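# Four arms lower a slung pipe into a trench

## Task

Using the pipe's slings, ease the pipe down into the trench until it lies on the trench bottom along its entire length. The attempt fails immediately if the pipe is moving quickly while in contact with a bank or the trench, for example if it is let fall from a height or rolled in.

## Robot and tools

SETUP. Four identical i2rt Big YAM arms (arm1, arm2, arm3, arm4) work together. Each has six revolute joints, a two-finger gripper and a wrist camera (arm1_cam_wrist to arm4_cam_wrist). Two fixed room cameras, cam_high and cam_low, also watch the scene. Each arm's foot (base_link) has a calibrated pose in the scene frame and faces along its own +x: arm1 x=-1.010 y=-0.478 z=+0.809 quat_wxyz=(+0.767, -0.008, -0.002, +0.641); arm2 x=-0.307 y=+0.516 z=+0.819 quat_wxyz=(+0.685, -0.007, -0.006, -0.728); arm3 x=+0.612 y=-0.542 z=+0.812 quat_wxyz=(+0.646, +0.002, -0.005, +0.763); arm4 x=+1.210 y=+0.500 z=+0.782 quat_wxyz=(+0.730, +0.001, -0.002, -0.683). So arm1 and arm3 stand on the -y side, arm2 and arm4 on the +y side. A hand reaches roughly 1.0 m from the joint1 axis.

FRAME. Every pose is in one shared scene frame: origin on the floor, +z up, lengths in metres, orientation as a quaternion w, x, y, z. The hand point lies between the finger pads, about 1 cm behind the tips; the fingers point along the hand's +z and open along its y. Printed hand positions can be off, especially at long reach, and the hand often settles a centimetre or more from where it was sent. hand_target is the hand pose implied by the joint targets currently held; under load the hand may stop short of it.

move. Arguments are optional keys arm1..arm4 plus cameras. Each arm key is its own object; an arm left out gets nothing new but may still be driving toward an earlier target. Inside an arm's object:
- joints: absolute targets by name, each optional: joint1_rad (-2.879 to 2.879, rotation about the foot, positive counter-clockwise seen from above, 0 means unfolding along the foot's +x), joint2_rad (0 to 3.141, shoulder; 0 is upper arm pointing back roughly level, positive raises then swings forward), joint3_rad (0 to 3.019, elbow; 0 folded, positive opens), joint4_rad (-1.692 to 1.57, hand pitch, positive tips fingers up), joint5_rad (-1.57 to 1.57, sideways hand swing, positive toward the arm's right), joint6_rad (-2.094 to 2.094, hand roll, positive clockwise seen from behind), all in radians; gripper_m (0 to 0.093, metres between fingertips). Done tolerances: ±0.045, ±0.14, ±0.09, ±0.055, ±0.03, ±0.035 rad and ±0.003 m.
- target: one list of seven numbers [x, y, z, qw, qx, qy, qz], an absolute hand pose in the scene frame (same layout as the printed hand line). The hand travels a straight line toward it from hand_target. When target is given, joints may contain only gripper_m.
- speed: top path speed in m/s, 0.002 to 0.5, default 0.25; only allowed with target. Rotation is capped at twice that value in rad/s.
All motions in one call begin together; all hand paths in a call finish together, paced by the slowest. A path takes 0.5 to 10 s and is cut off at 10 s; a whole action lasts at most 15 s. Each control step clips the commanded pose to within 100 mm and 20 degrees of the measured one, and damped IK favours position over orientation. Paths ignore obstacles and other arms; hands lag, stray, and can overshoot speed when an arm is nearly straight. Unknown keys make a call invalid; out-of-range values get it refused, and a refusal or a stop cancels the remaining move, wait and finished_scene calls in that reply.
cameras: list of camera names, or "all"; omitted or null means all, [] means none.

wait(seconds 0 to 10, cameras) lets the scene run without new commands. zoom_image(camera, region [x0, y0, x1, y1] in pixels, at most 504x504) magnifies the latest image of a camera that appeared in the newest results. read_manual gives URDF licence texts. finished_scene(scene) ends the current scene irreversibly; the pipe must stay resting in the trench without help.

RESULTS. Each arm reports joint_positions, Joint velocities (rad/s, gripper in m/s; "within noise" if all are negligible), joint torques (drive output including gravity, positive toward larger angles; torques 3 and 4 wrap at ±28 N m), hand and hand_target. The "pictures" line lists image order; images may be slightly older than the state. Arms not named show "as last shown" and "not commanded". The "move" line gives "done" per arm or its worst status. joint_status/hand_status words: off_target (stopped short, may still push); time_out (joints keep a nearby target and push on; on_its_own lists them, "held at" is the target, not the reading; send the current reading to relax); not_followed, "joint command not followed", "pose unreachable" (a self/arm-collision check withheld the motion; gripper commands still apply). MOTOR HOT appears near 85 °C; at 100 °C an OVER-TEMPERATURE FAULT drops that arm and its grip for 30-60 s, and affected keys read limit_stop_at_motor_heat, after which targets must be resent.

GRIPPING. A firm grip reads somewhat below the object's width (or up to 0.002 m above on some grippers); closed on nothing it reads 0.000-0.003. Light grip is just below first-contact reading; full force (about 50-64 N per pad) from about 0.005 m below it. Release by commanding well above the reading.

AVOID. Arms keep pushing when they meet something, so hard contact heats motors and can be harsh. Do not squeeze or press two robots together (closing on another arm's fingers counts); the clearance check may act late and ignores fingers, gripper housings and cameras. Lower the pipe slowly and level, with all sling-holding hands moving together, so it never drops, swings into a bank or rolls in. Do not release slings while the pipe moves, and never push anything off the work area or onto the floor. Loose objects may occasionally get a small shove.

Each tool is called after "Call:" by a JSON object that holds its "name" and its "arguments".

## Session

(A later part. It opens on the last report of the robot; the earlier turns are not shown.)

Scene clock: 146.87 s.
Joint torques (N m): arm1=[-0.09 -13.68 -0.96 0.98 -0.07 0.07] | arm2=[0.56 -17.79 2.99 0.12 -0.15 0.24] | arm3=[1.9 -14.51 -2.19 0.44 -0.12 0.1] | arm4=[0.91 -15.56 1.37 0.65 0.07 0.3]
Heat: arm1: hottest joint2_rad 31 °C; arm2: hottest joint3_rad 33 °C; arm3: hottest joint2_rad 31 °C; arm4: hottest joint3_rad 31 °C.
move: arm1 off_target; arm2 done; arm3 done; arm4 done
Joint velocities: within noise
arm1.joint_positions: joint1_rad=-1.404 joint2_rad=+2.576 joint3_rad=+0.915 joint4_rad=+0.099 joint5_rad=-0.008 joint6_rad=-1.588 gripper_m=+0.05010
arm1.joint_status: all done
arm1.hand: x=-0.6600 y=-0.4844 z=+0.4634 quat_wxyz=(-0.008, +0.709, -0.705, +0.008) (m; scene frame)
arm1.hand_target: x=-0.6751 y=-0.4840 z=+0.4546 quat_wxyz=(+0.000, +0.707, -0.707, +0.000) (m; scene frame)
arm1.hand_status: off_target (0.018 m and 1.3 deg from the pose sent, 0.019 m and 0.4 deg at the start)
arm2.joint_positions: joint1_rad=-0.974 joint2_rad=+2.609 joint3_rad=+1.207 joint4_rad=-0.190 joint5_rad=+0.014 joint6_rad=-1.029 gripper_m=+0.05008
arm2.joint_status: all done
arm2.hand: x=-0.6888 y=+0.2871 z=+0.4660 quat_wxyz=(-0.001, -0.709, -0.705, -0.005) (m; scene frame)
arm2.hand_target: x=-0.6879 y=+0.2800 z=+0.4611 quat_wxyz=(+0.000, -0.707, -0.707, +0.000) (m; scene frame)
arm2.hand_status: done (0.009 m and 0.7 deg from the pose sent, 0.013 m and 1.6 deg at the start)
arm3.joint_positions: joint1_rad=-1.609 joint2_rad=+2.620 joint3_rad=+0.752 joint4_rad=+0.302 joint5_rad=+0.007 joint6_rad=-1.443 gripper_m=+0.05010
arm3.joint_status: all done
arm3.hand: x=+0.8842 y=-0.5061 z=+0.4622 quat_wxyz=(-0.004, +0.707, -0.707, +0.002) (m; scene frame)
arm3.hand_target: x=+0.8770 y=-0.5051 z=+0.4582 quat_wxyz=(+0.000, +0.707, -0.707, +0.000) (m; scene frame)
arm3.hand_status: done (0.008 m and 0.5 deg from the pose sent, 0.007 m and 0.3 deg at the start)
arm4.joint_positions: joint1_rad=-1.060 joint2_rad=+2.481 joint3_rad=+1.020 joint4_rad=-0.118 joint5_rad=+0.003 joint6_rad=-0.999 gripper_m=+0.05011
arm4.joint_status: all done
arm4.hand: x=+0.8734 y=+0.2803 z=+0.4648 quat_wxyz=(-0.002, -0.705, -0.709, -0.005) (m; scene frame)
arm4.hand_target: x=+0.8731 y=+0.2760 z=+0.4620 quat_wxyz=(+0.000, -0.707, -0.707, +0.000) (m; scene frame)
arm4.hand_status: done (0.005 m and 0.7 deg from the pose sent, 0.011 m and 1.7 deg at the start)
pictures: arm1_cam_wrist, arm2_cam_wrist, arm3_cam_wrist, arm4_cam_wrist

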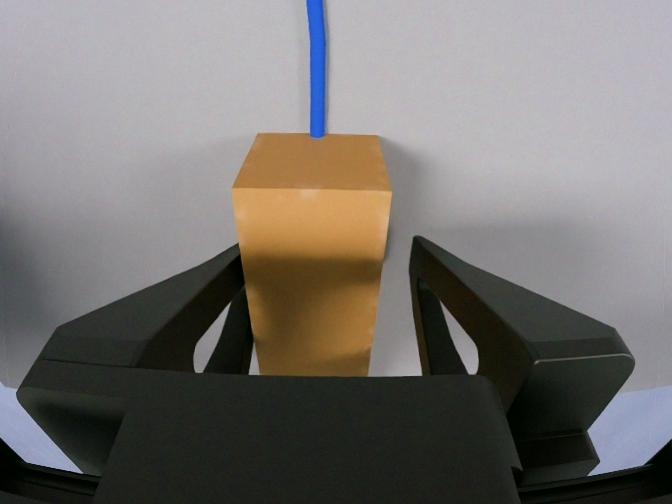

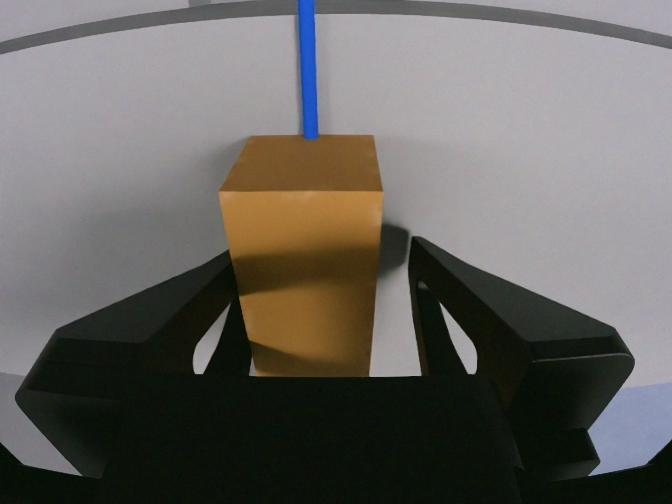

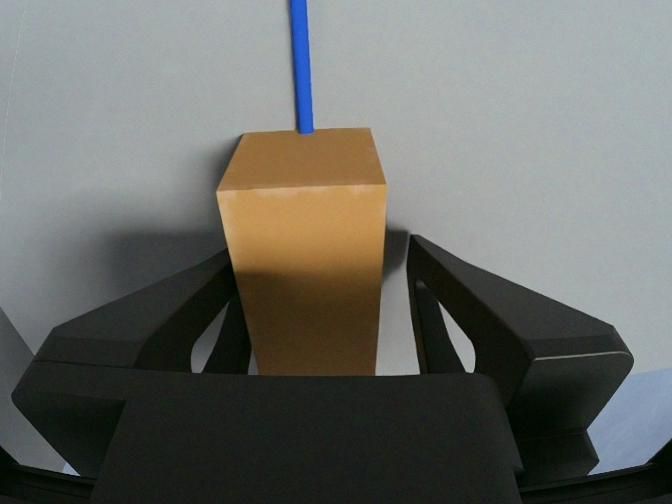

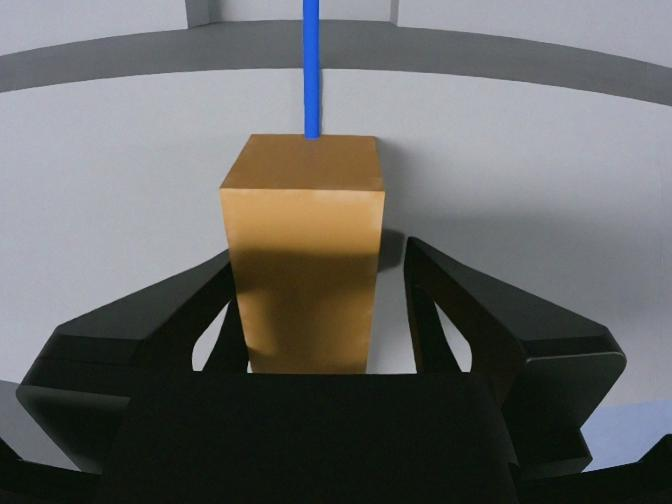

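Call:
{"name": "move", "arguments": {"arm1": {"joints": {"gripper_m": 0.024}}, "arm2": {"joints": {"gripper_m": 0.024}}, "arm3": {"joints": {"gripper_m": 0.024}}, "arm4": {"joints": {"gripper_m": 0.024}}}}

Scene clock: 181.47 s.
Joint torques (N m): arm1=[0.79 -13.74 -0.73 1.06 -0.1 0.07] | arm2=[0.44 -17.85 2.97 0.05 -0.13 0.2] | arm3=[1.9 -14.68 -2.15 0.42 -0.13 0.09] | arm4=[0.91 -15.62 1.36 0.62 0.06 0.28]
Heat: arm1: hottest joint2_rad 32 °C; arm2: hottest joint2_rad 34 °C; arm3: hottest joint2_rad 31 °C; arm4: hottest joint3_rad 30 °C.
move: arm1 off_target; arm2 off_target; arm3 off_target; arm4 off_target
Joint velocities: within noise
arm1.joint_positions: joint1_rad=-1.404 joint2_rad=+2.577 joint3_rad=+0.912 joint4_rad=+0.100 joint5_rad=-0.008 joint6_rad=-1.588 gripper_m=+0.03383
arm1.joint_status: gripper_m off_target (ended at +0.03386, target +0.02400)
arm1.hand: x=-0.6615 y=-0.4844 z=+0.4633 quat_wxyz=(-0.007, +0.709, -0.705, +0.008) (m; scene frame)
arm1.hand_target: x=-0.6752 y=-0.4840 z=+0.4546 quat_wxyz=(+0.000, +0.707, -0.707, +0.000) (m; scene frame)
arm1.hand_status: not commanded
arm2.joint_positions: joint1_rad=-0.973 joint2_rad=+2.609 joint3_rad=+1.207 joint4_rad=-0.189 joint5_rad=+0.013 joint6_rad=-1.028 gripper_m=+0.03440
arm2.joint_status: gripper_m off_target (ended at +0.03443, target +0.02400)
arm2.hand: x=-0.6887 y=+0.2865 z=+0.4659 quat_wxyz=(-0.001, -0.709, -0.705, -0.005) (m; scene frame)
arm2.hand_target: x=-0.6879 y=+0.2801 z=+0.4611 quat_wxyz=(+0.000, -0.707, -0.707, +0.000) (m; scene frame)
arm2.hand_status: not commanded
arm3.joint_positions: joint1_rad=-1.609 joint2_rad=+2.621 joint3_rad=+0.752 joint4_rad=+0.303 joint5_rad=+0.007 joint6_rad=-1.442 gripper_m=+0.03473
arm3.joint_status: gripper_m off_target (ended at +0.03476, target +0.02400)
arm3.hand: x=+0.8842 y=-0.5060 z=+0.4621 quat_wxyz=(-0.004, +0.706, -0.708, +0.002) (m; scene frame)
arm3.hand_target: x=+0.8772 y=-0.5051 z=+0.4582 quat_wxyz=(+0.000, +0.707, -0.707, +0.000) (m; scene frame)
arm3.hand_status: not commanded
arm4.joint_positions: joint1_rad=-1.059 joint2_rad=+2.481 joint3_rad=+1.020 joint4_rad=-0.117 joint5_rad=+0.003 joint6_rad=-0.996 gripper_m=+0.03473
arm4.joint_status: gripper_m off_target (ended at +0.03476, target +0.02400)
arm4.hand: x=+0.8735 y=+0.2802 z=+0.4646 quat_wxyz=(-0.002, -0.706, -0.708, -0.005) (m; scene frame)
arm4.hand_target: x=+0.8730 y=+0.2760 z=+0.4621 quat_wxyz=(+0.000, -0.707, -0.707, +0.000) (m; scene frame)
arm4.hand_status: not commanded
pictures: arm1_cam_wrist, arm2_cam_wrist, arm3_cam_wrist, arm4_cam_wrist, cam_high, cam_low

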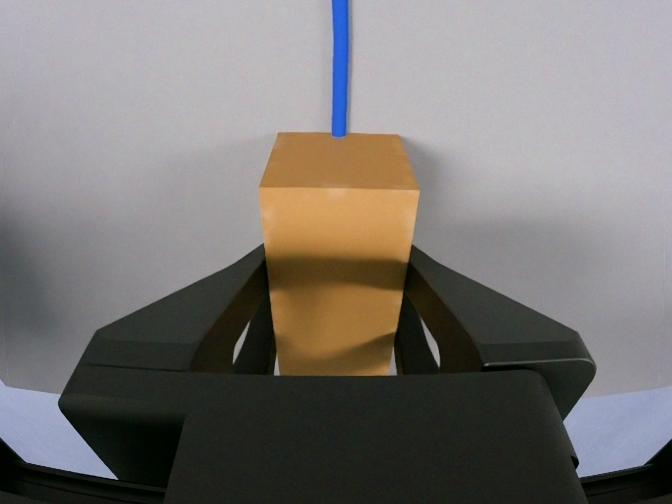

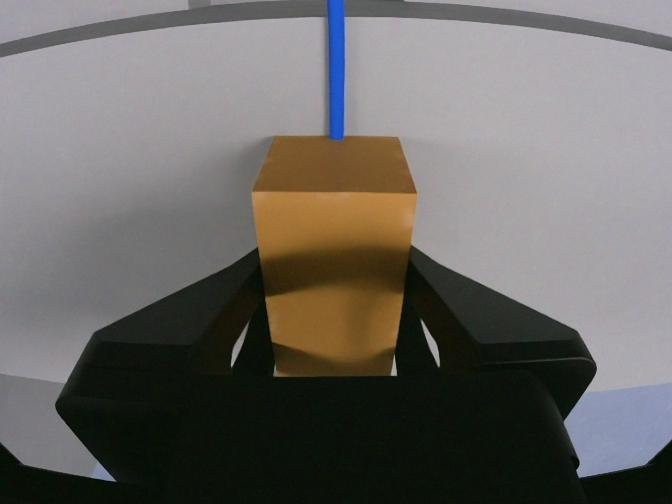

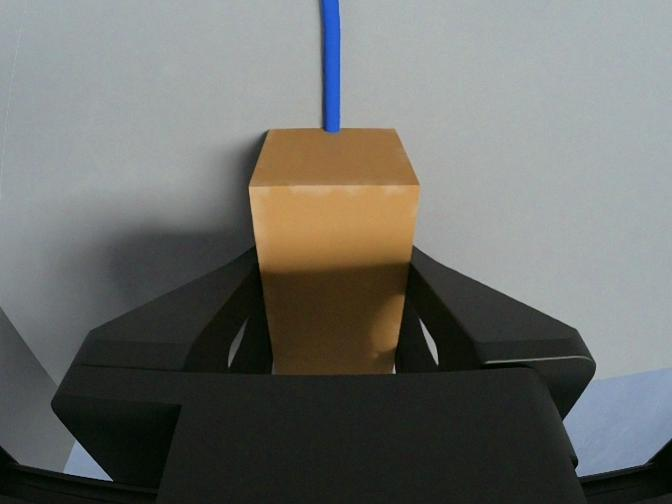

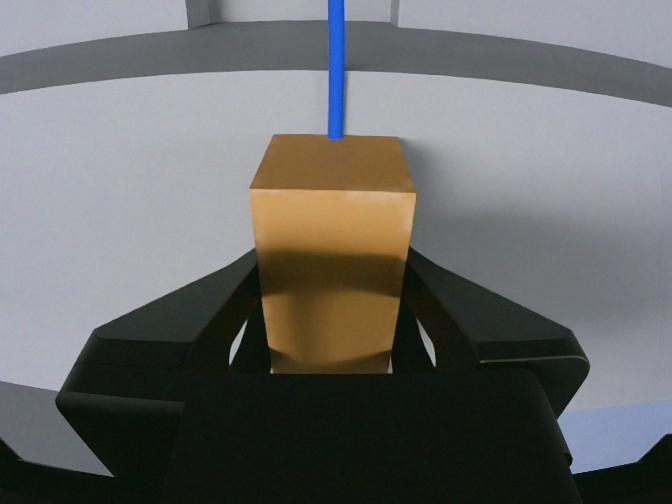

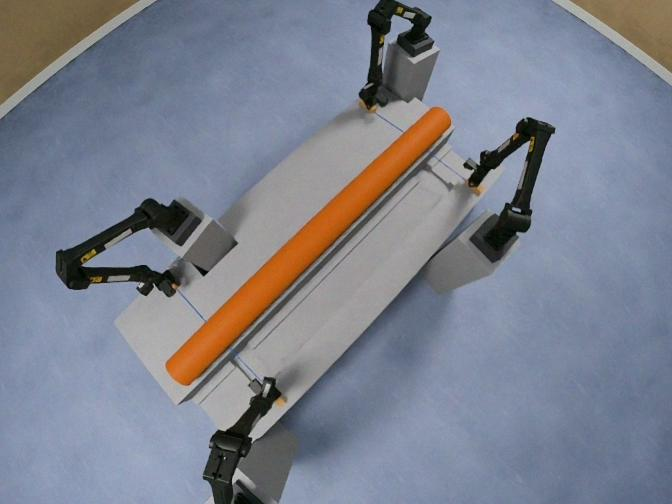

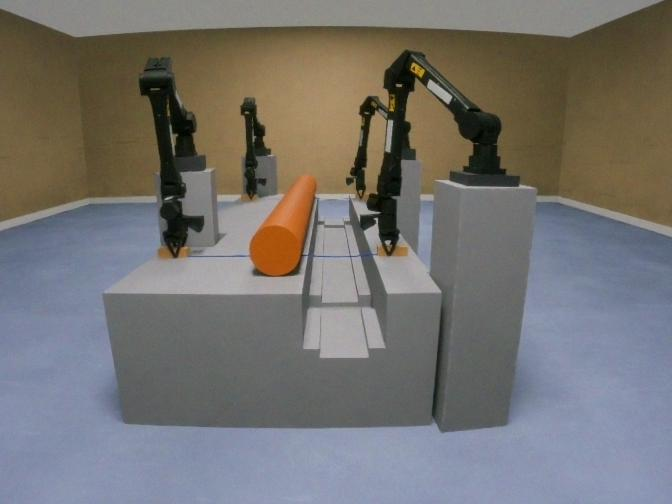

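Call:
{"name": "move", "arguments": {"arm1": {"target": [-0.675, -0.300, 0.69, 0, 0.7071, -0.7071, 0], "speed": 0.2}, "arm2": {"target": [-0.680, 0.100, 0.69, 0, 0.7071, 0.7071, 0], "speed": 0.2}, "arm3": {"target": [0.879, -0.310, 0.69, 0, 0.7071, -0.7071, 0], "speed": 0.2}, "arm4": {"target": [0.874, 0.09, 0.69, 0, 0.7071, 0.7071, 0], "speed": 0.2}}}

Scene clock: 190.23 s.
Joint torques (N m): arm1=[-0.85 -14.86 5.31 0.01 -0.08 0.15] | arm2=[-0.09 -22.36 9.73 -0.9 -0.14 0.19] | arm3=[1.26 -15.5 4.16 -0.38 -0.21 0.1] | arm4=[0.62 -19.9 7.86 -0.31 0.05 0.34]
Heat: arm1: hottest joint2_rad 32 °C; arm2: hottest joint2_rad 34 °C; arm3: hottest joint2_rad 31 °C; arm4: hottest joint3_rad 30 °C.
move: arm1 off_target; arm2 off_target; arm3 done; arm4 off_target
Joint velocities: within noise
arm1.joint_positions: joint1_rad=-0.905 joint2_rad=+1.912 joint3_rad=+0.775 joint4_rad=-0.458 joint5_rad=-0.015 joint6_rad=-1.093 gripper_m=+0.03383
arm1.joint_status: not commanded
arm1.hand: x=-0.6849 y=-0.3055 z=+0.6840 quat_wxyz=(+0.008, +0.710, -0.704, -0.003) (m; scene frame)
arm1.hand_target: x=-0.6752 y=-0.3002 z=+0.6900 quat_wxyz=(+0.000, +0.707, -0.707, +0.000) (m; scene frame)
arm1.hand_status: off_target (0.013 m and 1.1 deg from the pose sent, 0.293 m and 1.2 deg at the start)
arm2.joint_positions: joint1_rad=-0.675 joint2_rad=+2.223 joint3_rad=+1.347 joint4_rad=-0.737 joint5_rad=+0.010 joint6_rad=-0.737 gripper_m=+0.03440
arm2.joint_status: not commanded
arm2.hand: x=-0.6713 y=+0.1151 z=+0.6781 quat_wxyz=(+0.000, -0.707, -0.707, -0.014) (m; scene frame)
arm2.hand_target: x=-0.6797 y=+0.1003 z=+0.6904 quat_wxyz=(+0.000, -0.707, -0.707, +0.000) (m; scene frame)
arm2.hand_status: off_target (0.021 m and 1.6 deg from the pose sent, 0.292 m and 0.7 deg at the start)
arm3.joint_positions: joint1_rad=-1.018 joint2_rad=+1.884 joint3_rad=+0.708 joint4_rad=-0.413 joint5_rad=+0.006 joint6_rad=-0.860 gripper_m=+0.03473
arm3.joint_status: not commanded
arm3.hand: x=+0.8737 y=-0.3149 z=+0.6866 quat_wxyz=(+0.004, +0.710, -0.704, +0.000) (m; scene frame)
arm3.hand_target: x=+0.8790 y=-0.3101 z=+0.6901 quat_wxyz=(+0.000, +0.707, -0.707, +0.000) (m; scene frame)
arm3.hand_status: done (0.008 m and 0.7 deg from the pose sent, 0.301 m and 0.6 deg at the start)
arm4.joint_positions: joint1_rad=-0.753 joint2_rad=+2.093 joint3_rad=+1.234 joint4_rad=-0.754 joint5_rad=+0.004 joint6_rad=-0.699 gripper_m=+0.03473
arm4.joint_status: not commanded
arm4.hand: x=+0.8865 y=+0.1071 z=+0.6715 quat_wxyz=(+0.002, -0.703, -0.711, -0.022) (m; scene frame)
arm4.hand_target: x=+0.8744 y=+0.0905 z=+0.6903 quat_wxyz=(+0.000, -0.707, -0.707, +0.000) (m; scene frame)
arm4.hand_status: off_target (0.028 m and 2.6 deg from the pose sent, 0.295 m and 0.6 deg at the start)
pictures: arm1_cam_wrist, arm2_cam_wrist, arm3_cam_wrist, arm4_cam_wrist, cam_high, cam_low

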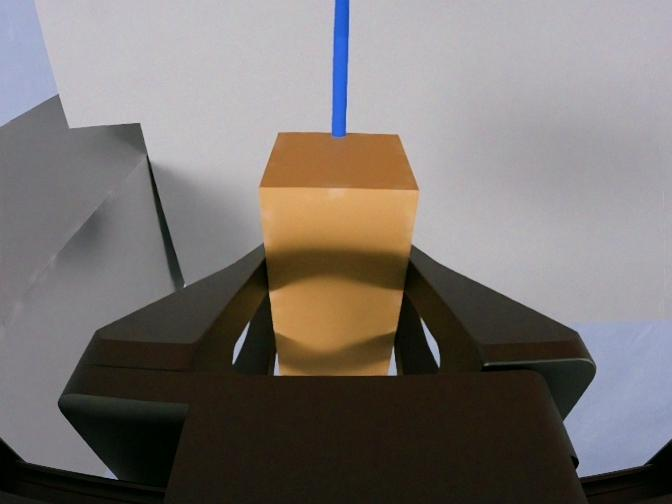

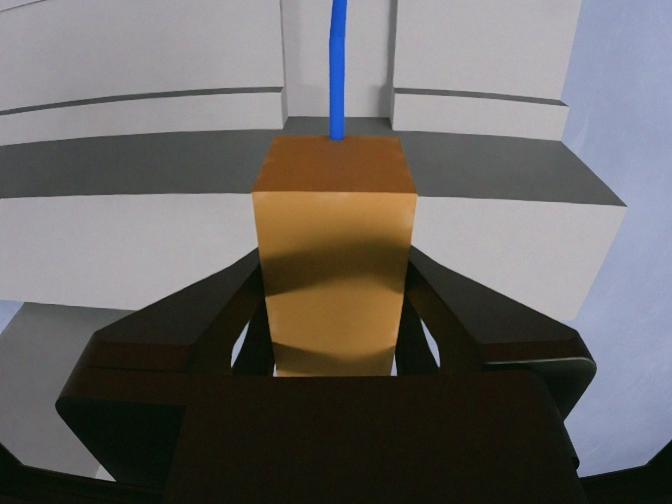

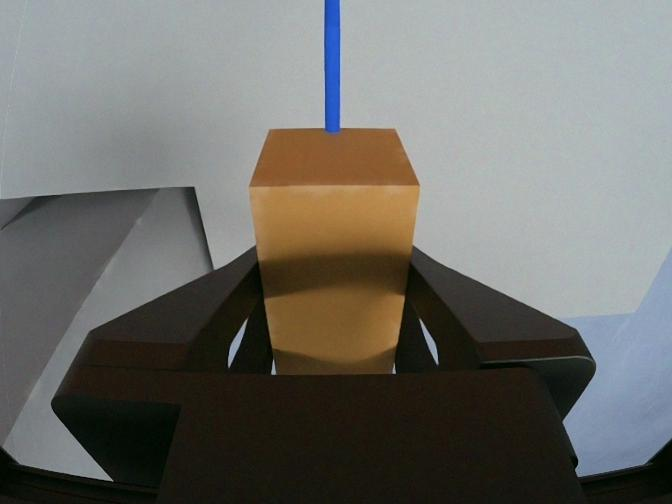

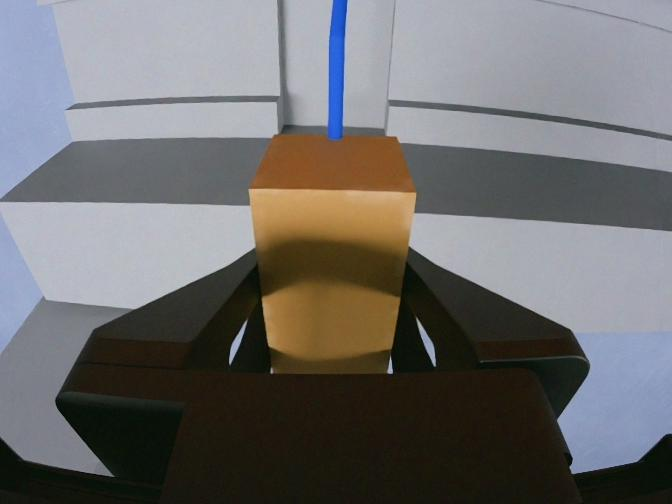

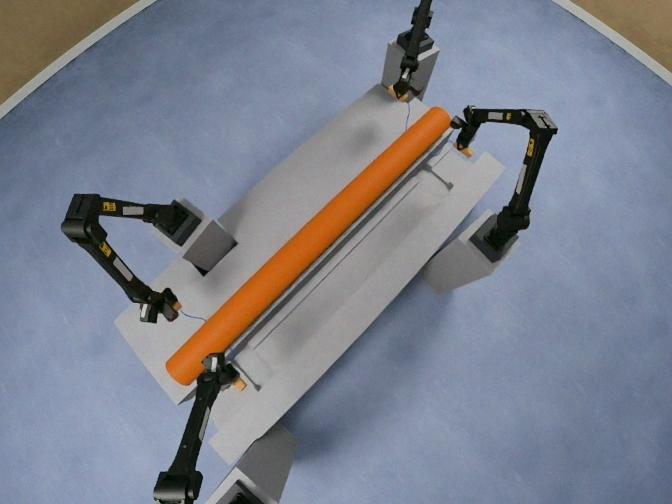

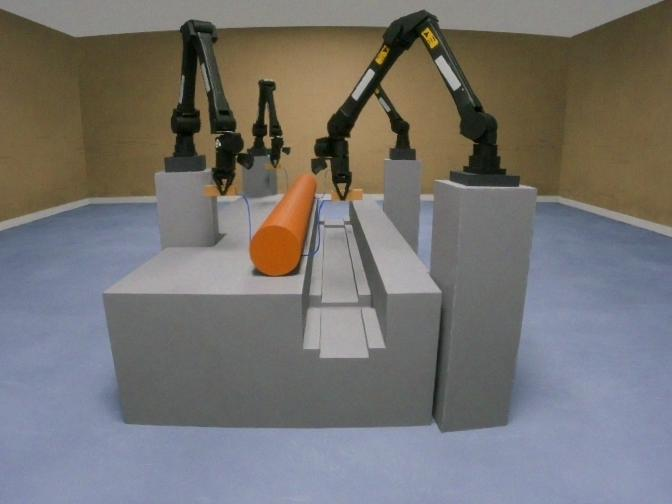

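Call:
{"name": "move", "arguments": {"arm1": {"target": [-0.667, -0.295, 0.776, 0, 0.7071, -0.7071, 0], "speed": 0.06}, "arm2": {"target": [-0.684, 0.087, 0.782, 0, 0.7071, 0.7071, 0], "speed": 0.06}, "arm3": {"target": [0.884, -0.305, 0.774, 0, 0.7071, -0.7071, 0], "speed": 0.06}, "arm4": {"target": [0.868, 0.074, 0.788, 0, 0.7071, 0.7071, 0], "speed": 0.06}}}

Scene clock: 209.63 s.
Joint torques (N m): arm1=[-0.56 -19.02 8.28 -0.9 -0.04 -0.02] | arm2=[-0.09 -24.12 12.82 -1.36 -0.15 0.19] | arm3=[1.26 -19.84 7.23 -1.02 -0.21 0.02] | arm4=[0.44 -23.47 11.11 -0.9 0.04 0.23]
Heat: arm1: hottest joint2_rad 32 °C; arm2: hottest joint2_rad 34 °C; arm3: hottest joint2_rad 31 °C; arm4: hottest joint2_rad 31 °C.
move: arm1 off_target; arm2 off_target; arm3 off_target; arm4 off_target
Joint velocities: within noise
arm1.joint_positions: joint1_rad=-0.901 joint2_rad=+1.770 joint3_rad=+0.800 joint4_rad=-0.689 joint5_rad=-0.015 joint6_rad=-1.082 gripper_m=+0.03383
arm1.joint_status: not commanded
arm1.hand: x=-0.6950 y=-0.3082 z=+0.7400 quat_wxyz=(+0.038, +0.707, -0.706, -0.012) (m; scene frame)
arm1.hand_target: x=-0.6682 y=-0.2956 z=+0.7749 quat_wxyz=(+0.000, +0.707, -0.707, +0.000) (m; scene frame)
arm1.hand_status: off_target (0.048 m and 4.6 deg from the pose sent, 0.094 m and 1.0 deg at the start)
arm2.joint_positions: joint1_rad=-0.663 joint2_rad=+2.119 joint3_rad=+1.383 joint4_rad=-0.925 joint5_rad=+0.010 joint6_rad=-0.722 gripper_m=+0.03440
arm2.joint_status: not commanded
arm2.hand: x=-0.6652 y=+0.1134 z=+0.7439 quat_wxyz=(+0.002, -0.707, -0.706, -0.038) (m; scene frame)
arm2.hand_target: x=-0.6827 y=+0.0885 z=+0.7825 quat_wxyz=(+0.000, -0.707, -0.707, +0.000) (m; scene frame)
arm2.hand_status: off_target (0.050 m and 4.4 deg from the pose sent, 0.108 m and 1.6 deg at the start)
arm3.joint_positions: joint1_rad=-1.015 joint2_rad=+1.722 joint3_rad=+0.724 joint4_rad=-0.664 joint5_rad=+0.006 joint6_rad=-0.850 gripper_m=+0.03473
arm3.joint_status: not commanded
arm3.hand: x=+0.8617 y=-0.3246 z=+0.7437 quat_wxyz=(+0.041, +0.707, -0.706, -0.003) (m; scene frame)
arm3.hand_target: x=+0.8831 y=-0.3057 z=+0.7731 quat_wxyz=(+0.000, +0.707, -0.707, +0.000) (m; scene frame)
arm3.hand_status: off_target (0.042 m and 4.7 deg from the pose sent, 0.089 m and 0.7 deg at the start)
arm4.joint_positions: joint1_rad=-0.742 joint2_rad=+1.999 joint3_rad=+1.297 joint4_rad=-0.972 joint5_rad=+0.004 joint6_rad=-0.681 gripper_m=+0.03473
arm4.joint_status: not commanded
arm4.hand: x=+0.8915 y=+0.1048 z=+0.7371 quat_wxyz=(+0.005, -0.704, -0.708, -0.052) (m; scene frame)
arm4.hand_target: x=+0.8701 y=+0.0766 z=+0.7883 quat_wxyz=(+0.000, -0.707, -0.707, +0.000) (m; scene frame)
arm4.hand_status: off_target (0.064 m and 6.0 deg from the pose sent, 0.122 m and 2.6 deg at the start)
pictures: arm1_cam_wrist, arm2_cam_wrist, arm3_cam_wrist, arm4_cam_wrist, cam_high, cam_low

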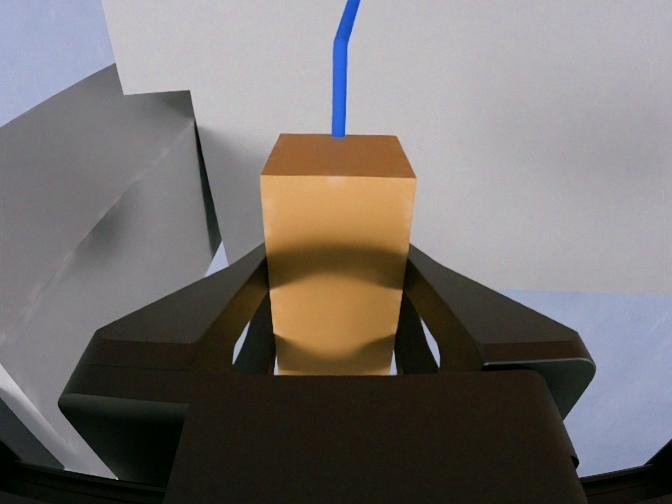

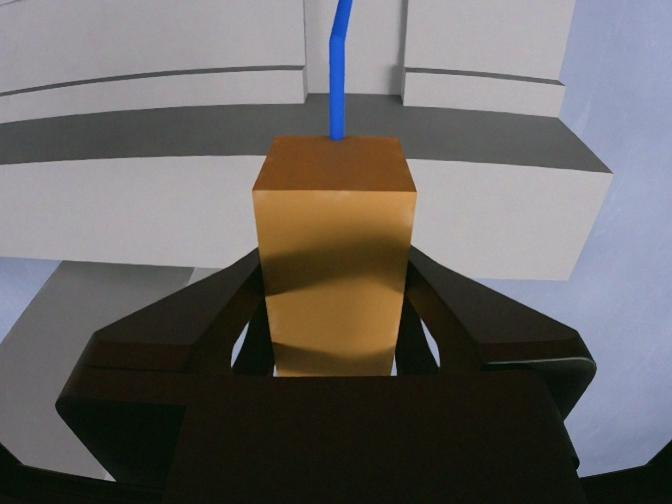

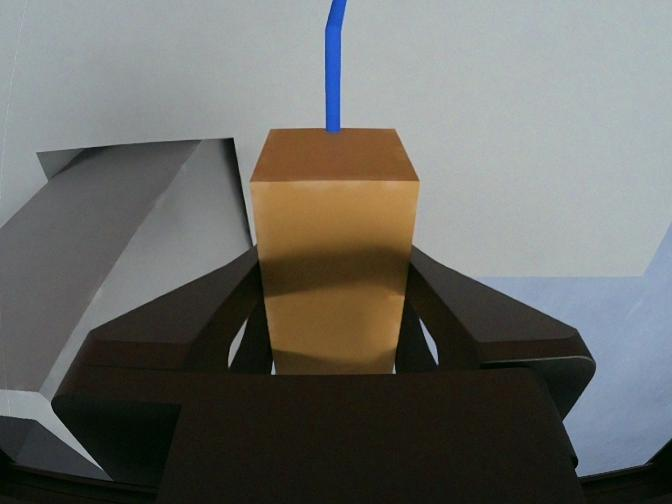

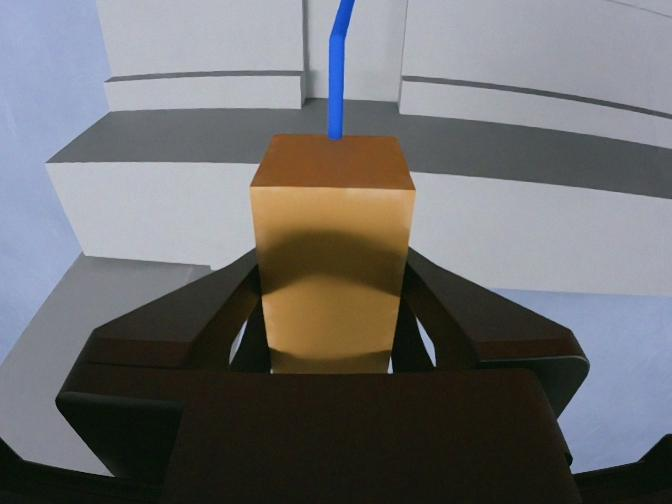

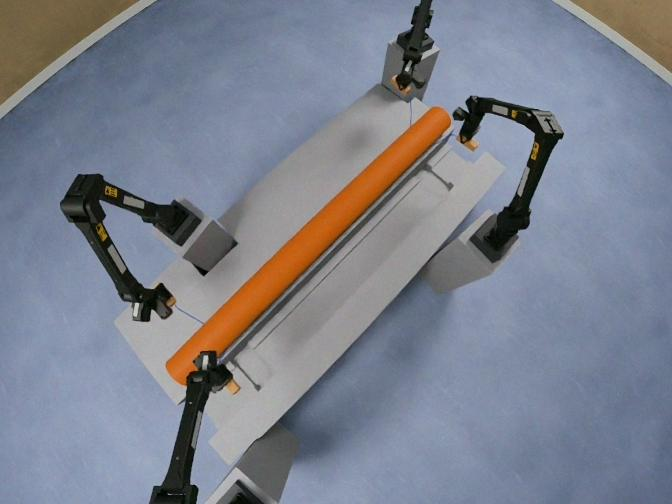

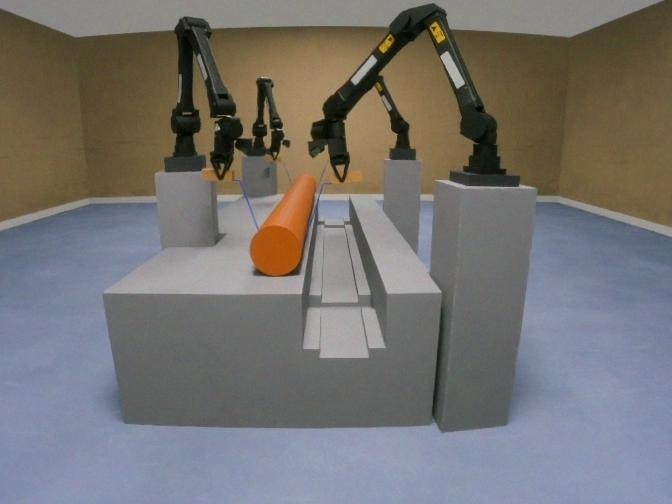

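Call:
{"name": "move", "arguments": {"arm1": {"target": [-0.655, -0.288, 0.825, 0, 0.7071, -0.7071, 0], "speed": 0.05}, "arm2": {"target": [-0.696, 0.077, 0.825, 0, 0.7071, 0.7071, 0], "speed": 0.05}, "arm3": {"target": [0.898, -0.292, 0.822, 0, 0.7071, -0.7071, 0], "speed": 0.05}, "arm4": {"target": [0.860, 0.064, 0.838, 0, 0.7071, 0.7071, 0], "speed": 0.05}, "cameras": ["arm1_cam_wrist", "arm3_cam_wrist", "cam_high", "cam_low"]}}

Scene clock: 218.20 s.
Joint torques (N m): arm1=[-0.56 -19.78 10.15 -1.32 0 -0.08] | arm2=[-0.85 -27.87 14.95 -2.44 -0.1 0.08] | arm3=[0.73 -21.66 8.94 -1.54 -0.14 -0.01] | arm4=[0.09 -27.34 12.78 -1.96 0.05 0.13]
Heat: arm1: hottest joint2_rad 33 °C; arm2: hottest joint2_rad 36 °C; arm3: hottest joint2_rad 31 °C; arm4: hottest joint3_rad 33 °C.
move: arm1 off_target; arm2 off_target; arm3 off_target; arm4 off_target
Joint velocities: within noise
arm1.joint_positions: joint1_rad=-0.897 joint2_rad=+1.711 joint3_rad=+0.859 joint4_rad=-0.829 joint5_rad=-0.015 joint6_rad=-1.078 gripper_m=+0.03383
arm1.joint_status: not commanded
arm1.hand: x=-0.6884 y=-0.3023 z=+0.7760 quat_wxyz=(+0.049, +0.707, -0.705, -0.015) (m; scene frame)
arm1.hand_target: x=-0.6573 y=-0.2891 z=+0.8232 quat_wxyz=(+0.000, +0.707, -0.707, +0.001) (m; scene frame)
arm1.hand_status: off_target (0.061 m and 5.8 deg from the pose sent, 0.096 m and 4.6 deg at the start)
arm2.joint_positions: joint1_rad=-0.657 joint2_rad=+2.124 joint3_rad=+1.438 joint4_rad=-1.007 joint5_rad=+0.010 joint6_rad=-0.716 gripper_m=+0.03440
arm2.joint_status: not commanded
arm2.hand: x=-0.6670 y=+0.1065 z=+0.7583 quat_wxyz=(+0.004, -0.707, -0.706, -0.053) (m; scene frame)
arm2.hand_target: x=-0.6931 y=+0.0805 z=+0.8244 quat_wxyz=(+0.000, -0.707, -0.707, +0.001) (m; scene frame)
arm2.hand_status: off_target (0.079 m and 6.1 deg from the pose sent, 0.094 m and 4.4 deg at the start)
arm3.joint_positions: joint1_rad=-1.007 joint2_rad=+1.672 joint3_rad=+0.802 joint4_rad=-0.810 joint5_rad=+0.004 joint6_rad=-0.847 gripper_m=+0.03473
arm3.joint_status: not commanded
arm3.hand: x=+0.8718 y=-0.3118 z=+0.7791 quat_wxyz=(+0.050, +0.708, -0.704, -0.003) (m; scene frame)
arm3.hand_target: x=+0.8965 y=-0.2933 z=+0.8203 quat_wxyz=(+0.000, +0.707, -0.707, +0.000) (m; scene frame)
arm3.hand_status: off_target (0.054 m and 5.8 deg from the pose sent, 0.092 m and 4.7 deg at the start)
arm4.joint_positions: joint1_rad=-0.736 joint2_rad=+1.999 joint3_rad=+1.360 joint4_rad=-1.065 joint5_rad=+0.005 joint6_rad=-0.673 gripper_m=+0.03473
arm4.joint_status: not commanded
arm4.hand: x=+0.8892 y=+0.0969 z=+0.7568 quat_wxyz=(+0.007, -0.704, -0.707, -0.067) (m; scene frame)
arm4.hand_target: x=+0.8640 y=+0.0687 z=+0.8364 quat_wxyz=(+0.000, -0.707, -0.707, +0.001) (m; scene frame)
arm4.hand_status: off_target (0.092 m and 7.7 deg from the pose sent, 0.113 m and 6.0 deg at the start)
pictures: arm1_cam_wrist, arm3_cam_wrist, cam_high, cam_low

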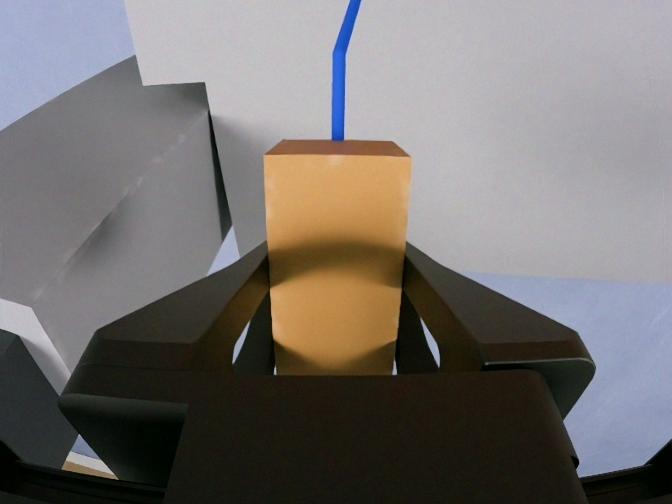

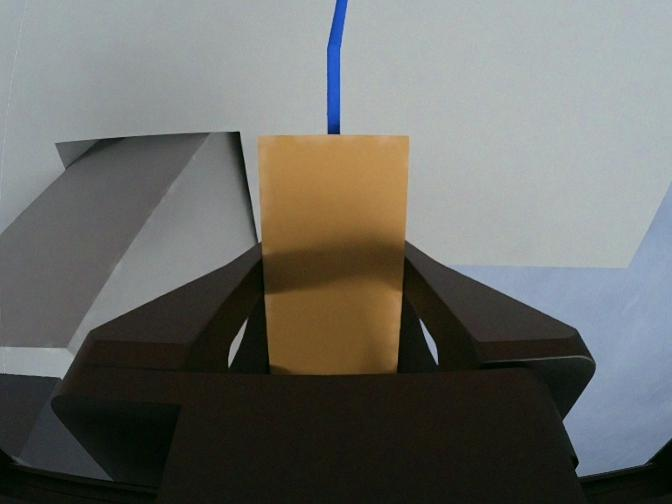

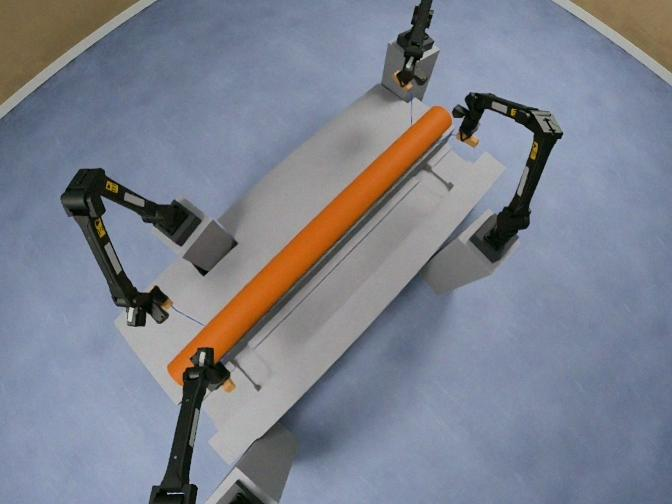

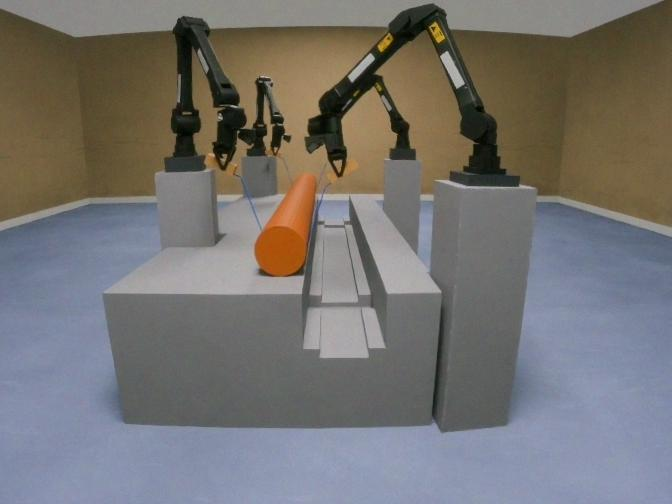

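Call:
{"name": "move", "arguments": {"arm1": {"target": [-0.652, -0.288, 0.838, 0, 0.7071, -0.7071, 0], "speed": 0.05}, "arm2": {"target": [-0.700, 0.074, 0.860, 0, 0.7071, 0.7071, 0], "speed": 0.05}, "arm3": {"target": [0.900, -0.292, 0.835, 0, 0.7071, -0.7071, 0], "speed": 0.05}, "arm4": {"target": [0.855, 0.062, 0.875, 0, 0.7071, 0.7071, 0], "speed": 0.05}, "cameras": ["arm2_cam_wrist", "arm4_cam_wrist", "cam_high", "cam_low"]}}

Scene clock: 226.30 s.
Joint torques (N m): arm1=[-0.79 -20.07 10.88 -1.2 0.04 -0.08] | arm2=[-0.91 -31.09 15.47 -2.55 -0.06 0.05] | arm3=[0.44 -22.48 9.35 -1.78 -0.05 -0.03] | arm4=[-0.03 -29.51 11.85 -2.18 0.07 0.11]
Heat: arm1: hottest joint2_rad 33 °C; arm2: hottest joint2_rad 39 °C; arm3: hottest joint2_rad 32 °C; arm4: hottest joint3_rad 35 °C.
move: arm1 off_target; arm2 off_target; arm3 off_target; arm4 off_target
Joint velocities: within noise
arm1.joint_positions: joint1_rad=-0.897 joint2_rad=+1.699 joint3_rad=+0.874 joint4_rad=-0.863 joint5_rad=-0.016 joint6_rad=-1.078 gripper_m=+0.03383
arm1.joint_status: not commanded
arm1.hand: x=-0.6873 y=-0.3014 z=+0.7845 quat_wxyz=(+0.052, +0.707, -0.705, -0.016) (m; scene frame)
arm1.hand_target: x=-0.6546 y=-0.2893 z=+0.8359 quat_wxyz=(+0.000, +0.707, -0.707, +0.001) (m; scene frame)
arm1.hand_status: off_target (0.065 m and 6.3 deg from the pose sent, 0.073 m and 5.9 deg at the start)
arm2.joint_positions: joint1_rad=-0.657 joint2_rad=+2.124 joint3_rad=+1.473 joint4_rad=-1.073 joint5_rad=+0.010 joint6_rad=-0.715 gripper_m=+0.03440
arm2.joint_status: not commanded
arm2.hand: x=-0.6673 y=+0.1064 z=+0.7696 quat_wxyz=(+0.005, -0.706, -0.705, -0.069) (m; scene frame)
arm2.hand_target: x=-0.6952 y=+0.0795 z=+0.8565 quat_wxyz=(+0.000, -0.707, -0.707, +0.001) (m; scene frame)
arm2.hand_status: off_target (0.101 m and 8.0 deg from the pose sent, 0.112 m and 6.1 deg at the start; pose on its path clipped on 20 of 39 steps)
arm3.joint_positions: joint1_rad=-1.007 joint2_rad=+1.658 joint3_rad=+0.814 joint4_rad=-0.842 joint5_rad=+0.002 joint6_rad=-0.846 gripper_m=+0.03473
arm3.joint_status: not commanded
arm3.hand: x=+0.8724 y=-0.3109 z=+0.7873 quat_wxyz=(+0.053, +0.708, -0.704, -0.004) (m; scene frame)
arm3.hand_target: x=+0.8982 y=-0.2934 z=+0.8328 quat_wxyz=(+0.000, +0.707, -0.707, +0.000) (m; scene frame)
arm3.hand_status: off_target (0.058 m and 6.1 deg from the pose sent, 0.066 m and 5.7 deg at the start)
arm4.joint_positions: joint1_rad=-0.736 joint2_rad=+1.999 joint3_rad=+1.360 joint4_rad=-1.072 joint5_rad=+0.005 joint6_rad=-0.672 gripper_m=+0.03473
arm4.joint_status: not commanded
arm4.hand: x=+0.8903 y=+0.0983 z=+0.7570 quat_wxyz=(+0.008, -0.704, -0.706, -0.070) (m; scene frame)
arm4.hand_target: x=+0.8668 y=+0.0749 z=+0.8450 quat_wxyz=(+0.000, -0.707, -0.707, +0.001) (m; scene frame)
arm4.hand_status: off_target (0.128 m and 8.1 deg from the pose sent, 0.128 m and 7.7 deg at the start; pose on its path clipped on 32 of 39 steps)
pictures: arm2_cam_wrist, arm4_cam_wrist, cam_high, cam_low

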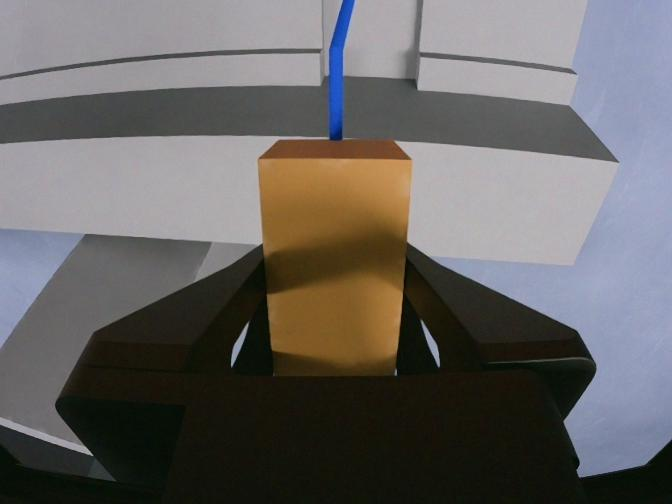

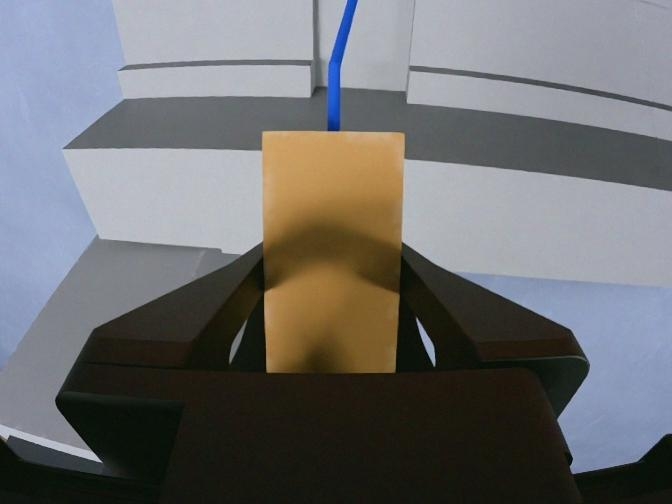

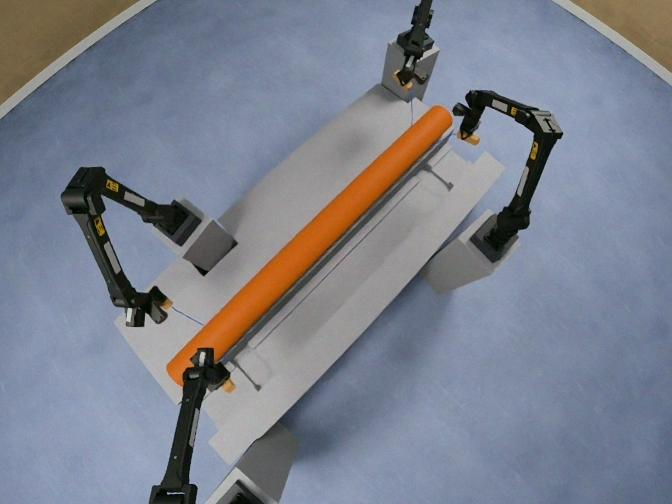

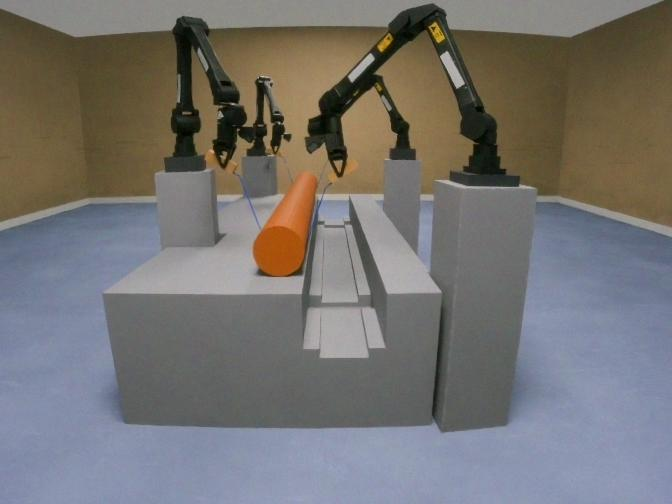

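Call:
{"name": "move", "arguments": {"arm2": {"joints": {"joint2_rad": 1.93}}, "arm4": {"joints": {"joint2_rad": 1.80}}, "cameras": ["cam_high", "cam_low"]}}

Scene clock: 239.03 s.
Joint torques (N m): arm1=[-1.32 -20.42 10.73 -1.09 0.06 -0.12] | arm2=[-0.97 -29.92 16.2 -2.03 -0.03 0.06] | arm3=[0.38 -22.36 9.39 -1.69 -0.03 -0.04] | arm4=[-0.21 -28.75 12.33 -1.7 0.1 0.11]
Heat: arm1: hottest joint3_rad 34 °C; arm2: hottest joint2_rad 42 °C; arm3: hottest joint2_rad 34 °C; arm4: hottest joint3_rad 38 °C.
move: arm2 done; arm4 done
Joint velocities: within noise
arm1.joint_positions: joint1_rad=-0.897 joint2_rad=+1.694 joint3_rad=+0.876 joint4_rad=-0.870 joint5_rad=-0.018 joint6_rad=-1.078 gripper_m=+0.03383
arm1.joint_status: not commanded
arm1.hand: x=-0.6872 y=-0.3010 z=+0.7867 quat_wxyz=(+0.052, +0.707, -0.705, -0.017) (m; scene frame)
arm1.hand_target: x=-0.6546 y=-0.2894 z=+0.8358 quat_wxyz=(+0.000, +0.707, -0.707, +0.001) (m; scene frame)
arm1.hand_status: not commanded
arm2.joint_positions: joint1_rad=-0.656 joint2_rad=+2.032 joint3_rad=+1.473 joint4_rad=-1.087 joint5_rad=+0.008 joint6_rad=-0.715 gripper_m=+0.03440
arm2.joint_status: all done
arm2.hand: x=-0.6742 y=+0.0982 z=+0.8189 quat_wxyz=(+0.001, -0.707, -0.706, -0.031) (m; scene frame)
arm2.hand_target: x=-0.6994 y=+0.0754 z=+0.9036 quat_wxyz=(-0.002, -0.707, -0.706, +0.042) (m; scene frame)
arm2.hand_status: not commanded
arm3: as last shown
arm3.joint_positions: joint1_rad=-1.007 joint2_rad=+1.657 joint3_rad=+0.814 joint4_rad=-0.845 joint5_rad=+0.002 joint6_rad=-0.846 gripper_m=+0.03473
arm3.hand: x=+0.8718 y=-0.3113 z=+0.7876 quat_wxyz=(+0.054, +0.708, -0.704, -0.005) (m; scene frame)
arm4.joint_positions: joint1_rad=-0.733 joint2_rad=+1.924 joint3_rad=+1.360 joint4_rad=-1.083 joint5_rad=+0.004 joint6_rad=-0.672 gripper_m=+0.03473
arm4.joint_status: all done
arm4.hand: x=+0.8866 y=+0.0915 z=+0.7945 quat_wxyz=(+0.004, -0.705, -0.709, -0.038) (m; scene frame)
arm4.hand_target: x=+0.8643 y=+0.0722 z=+0.8840 quat_wxyz=(-0.004, -0.707, -0.706, +0.037) (m; scene frame)
arm4.hand_status: not commanded
pictures: cam_high, cam_low

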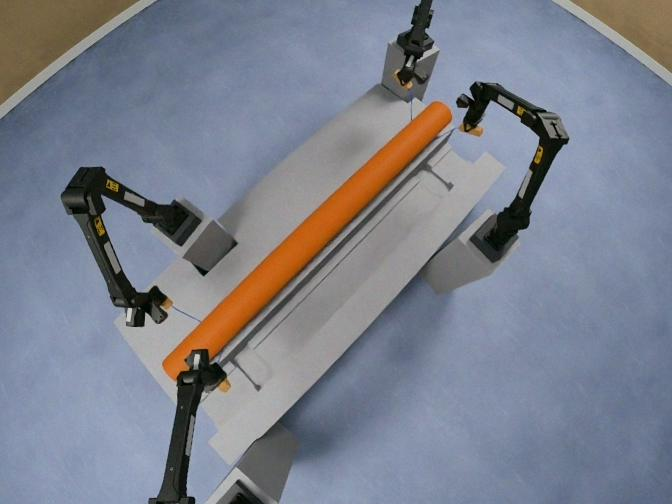

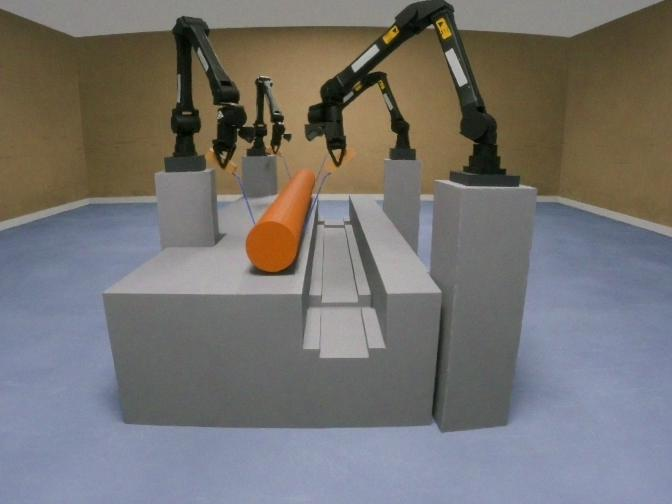

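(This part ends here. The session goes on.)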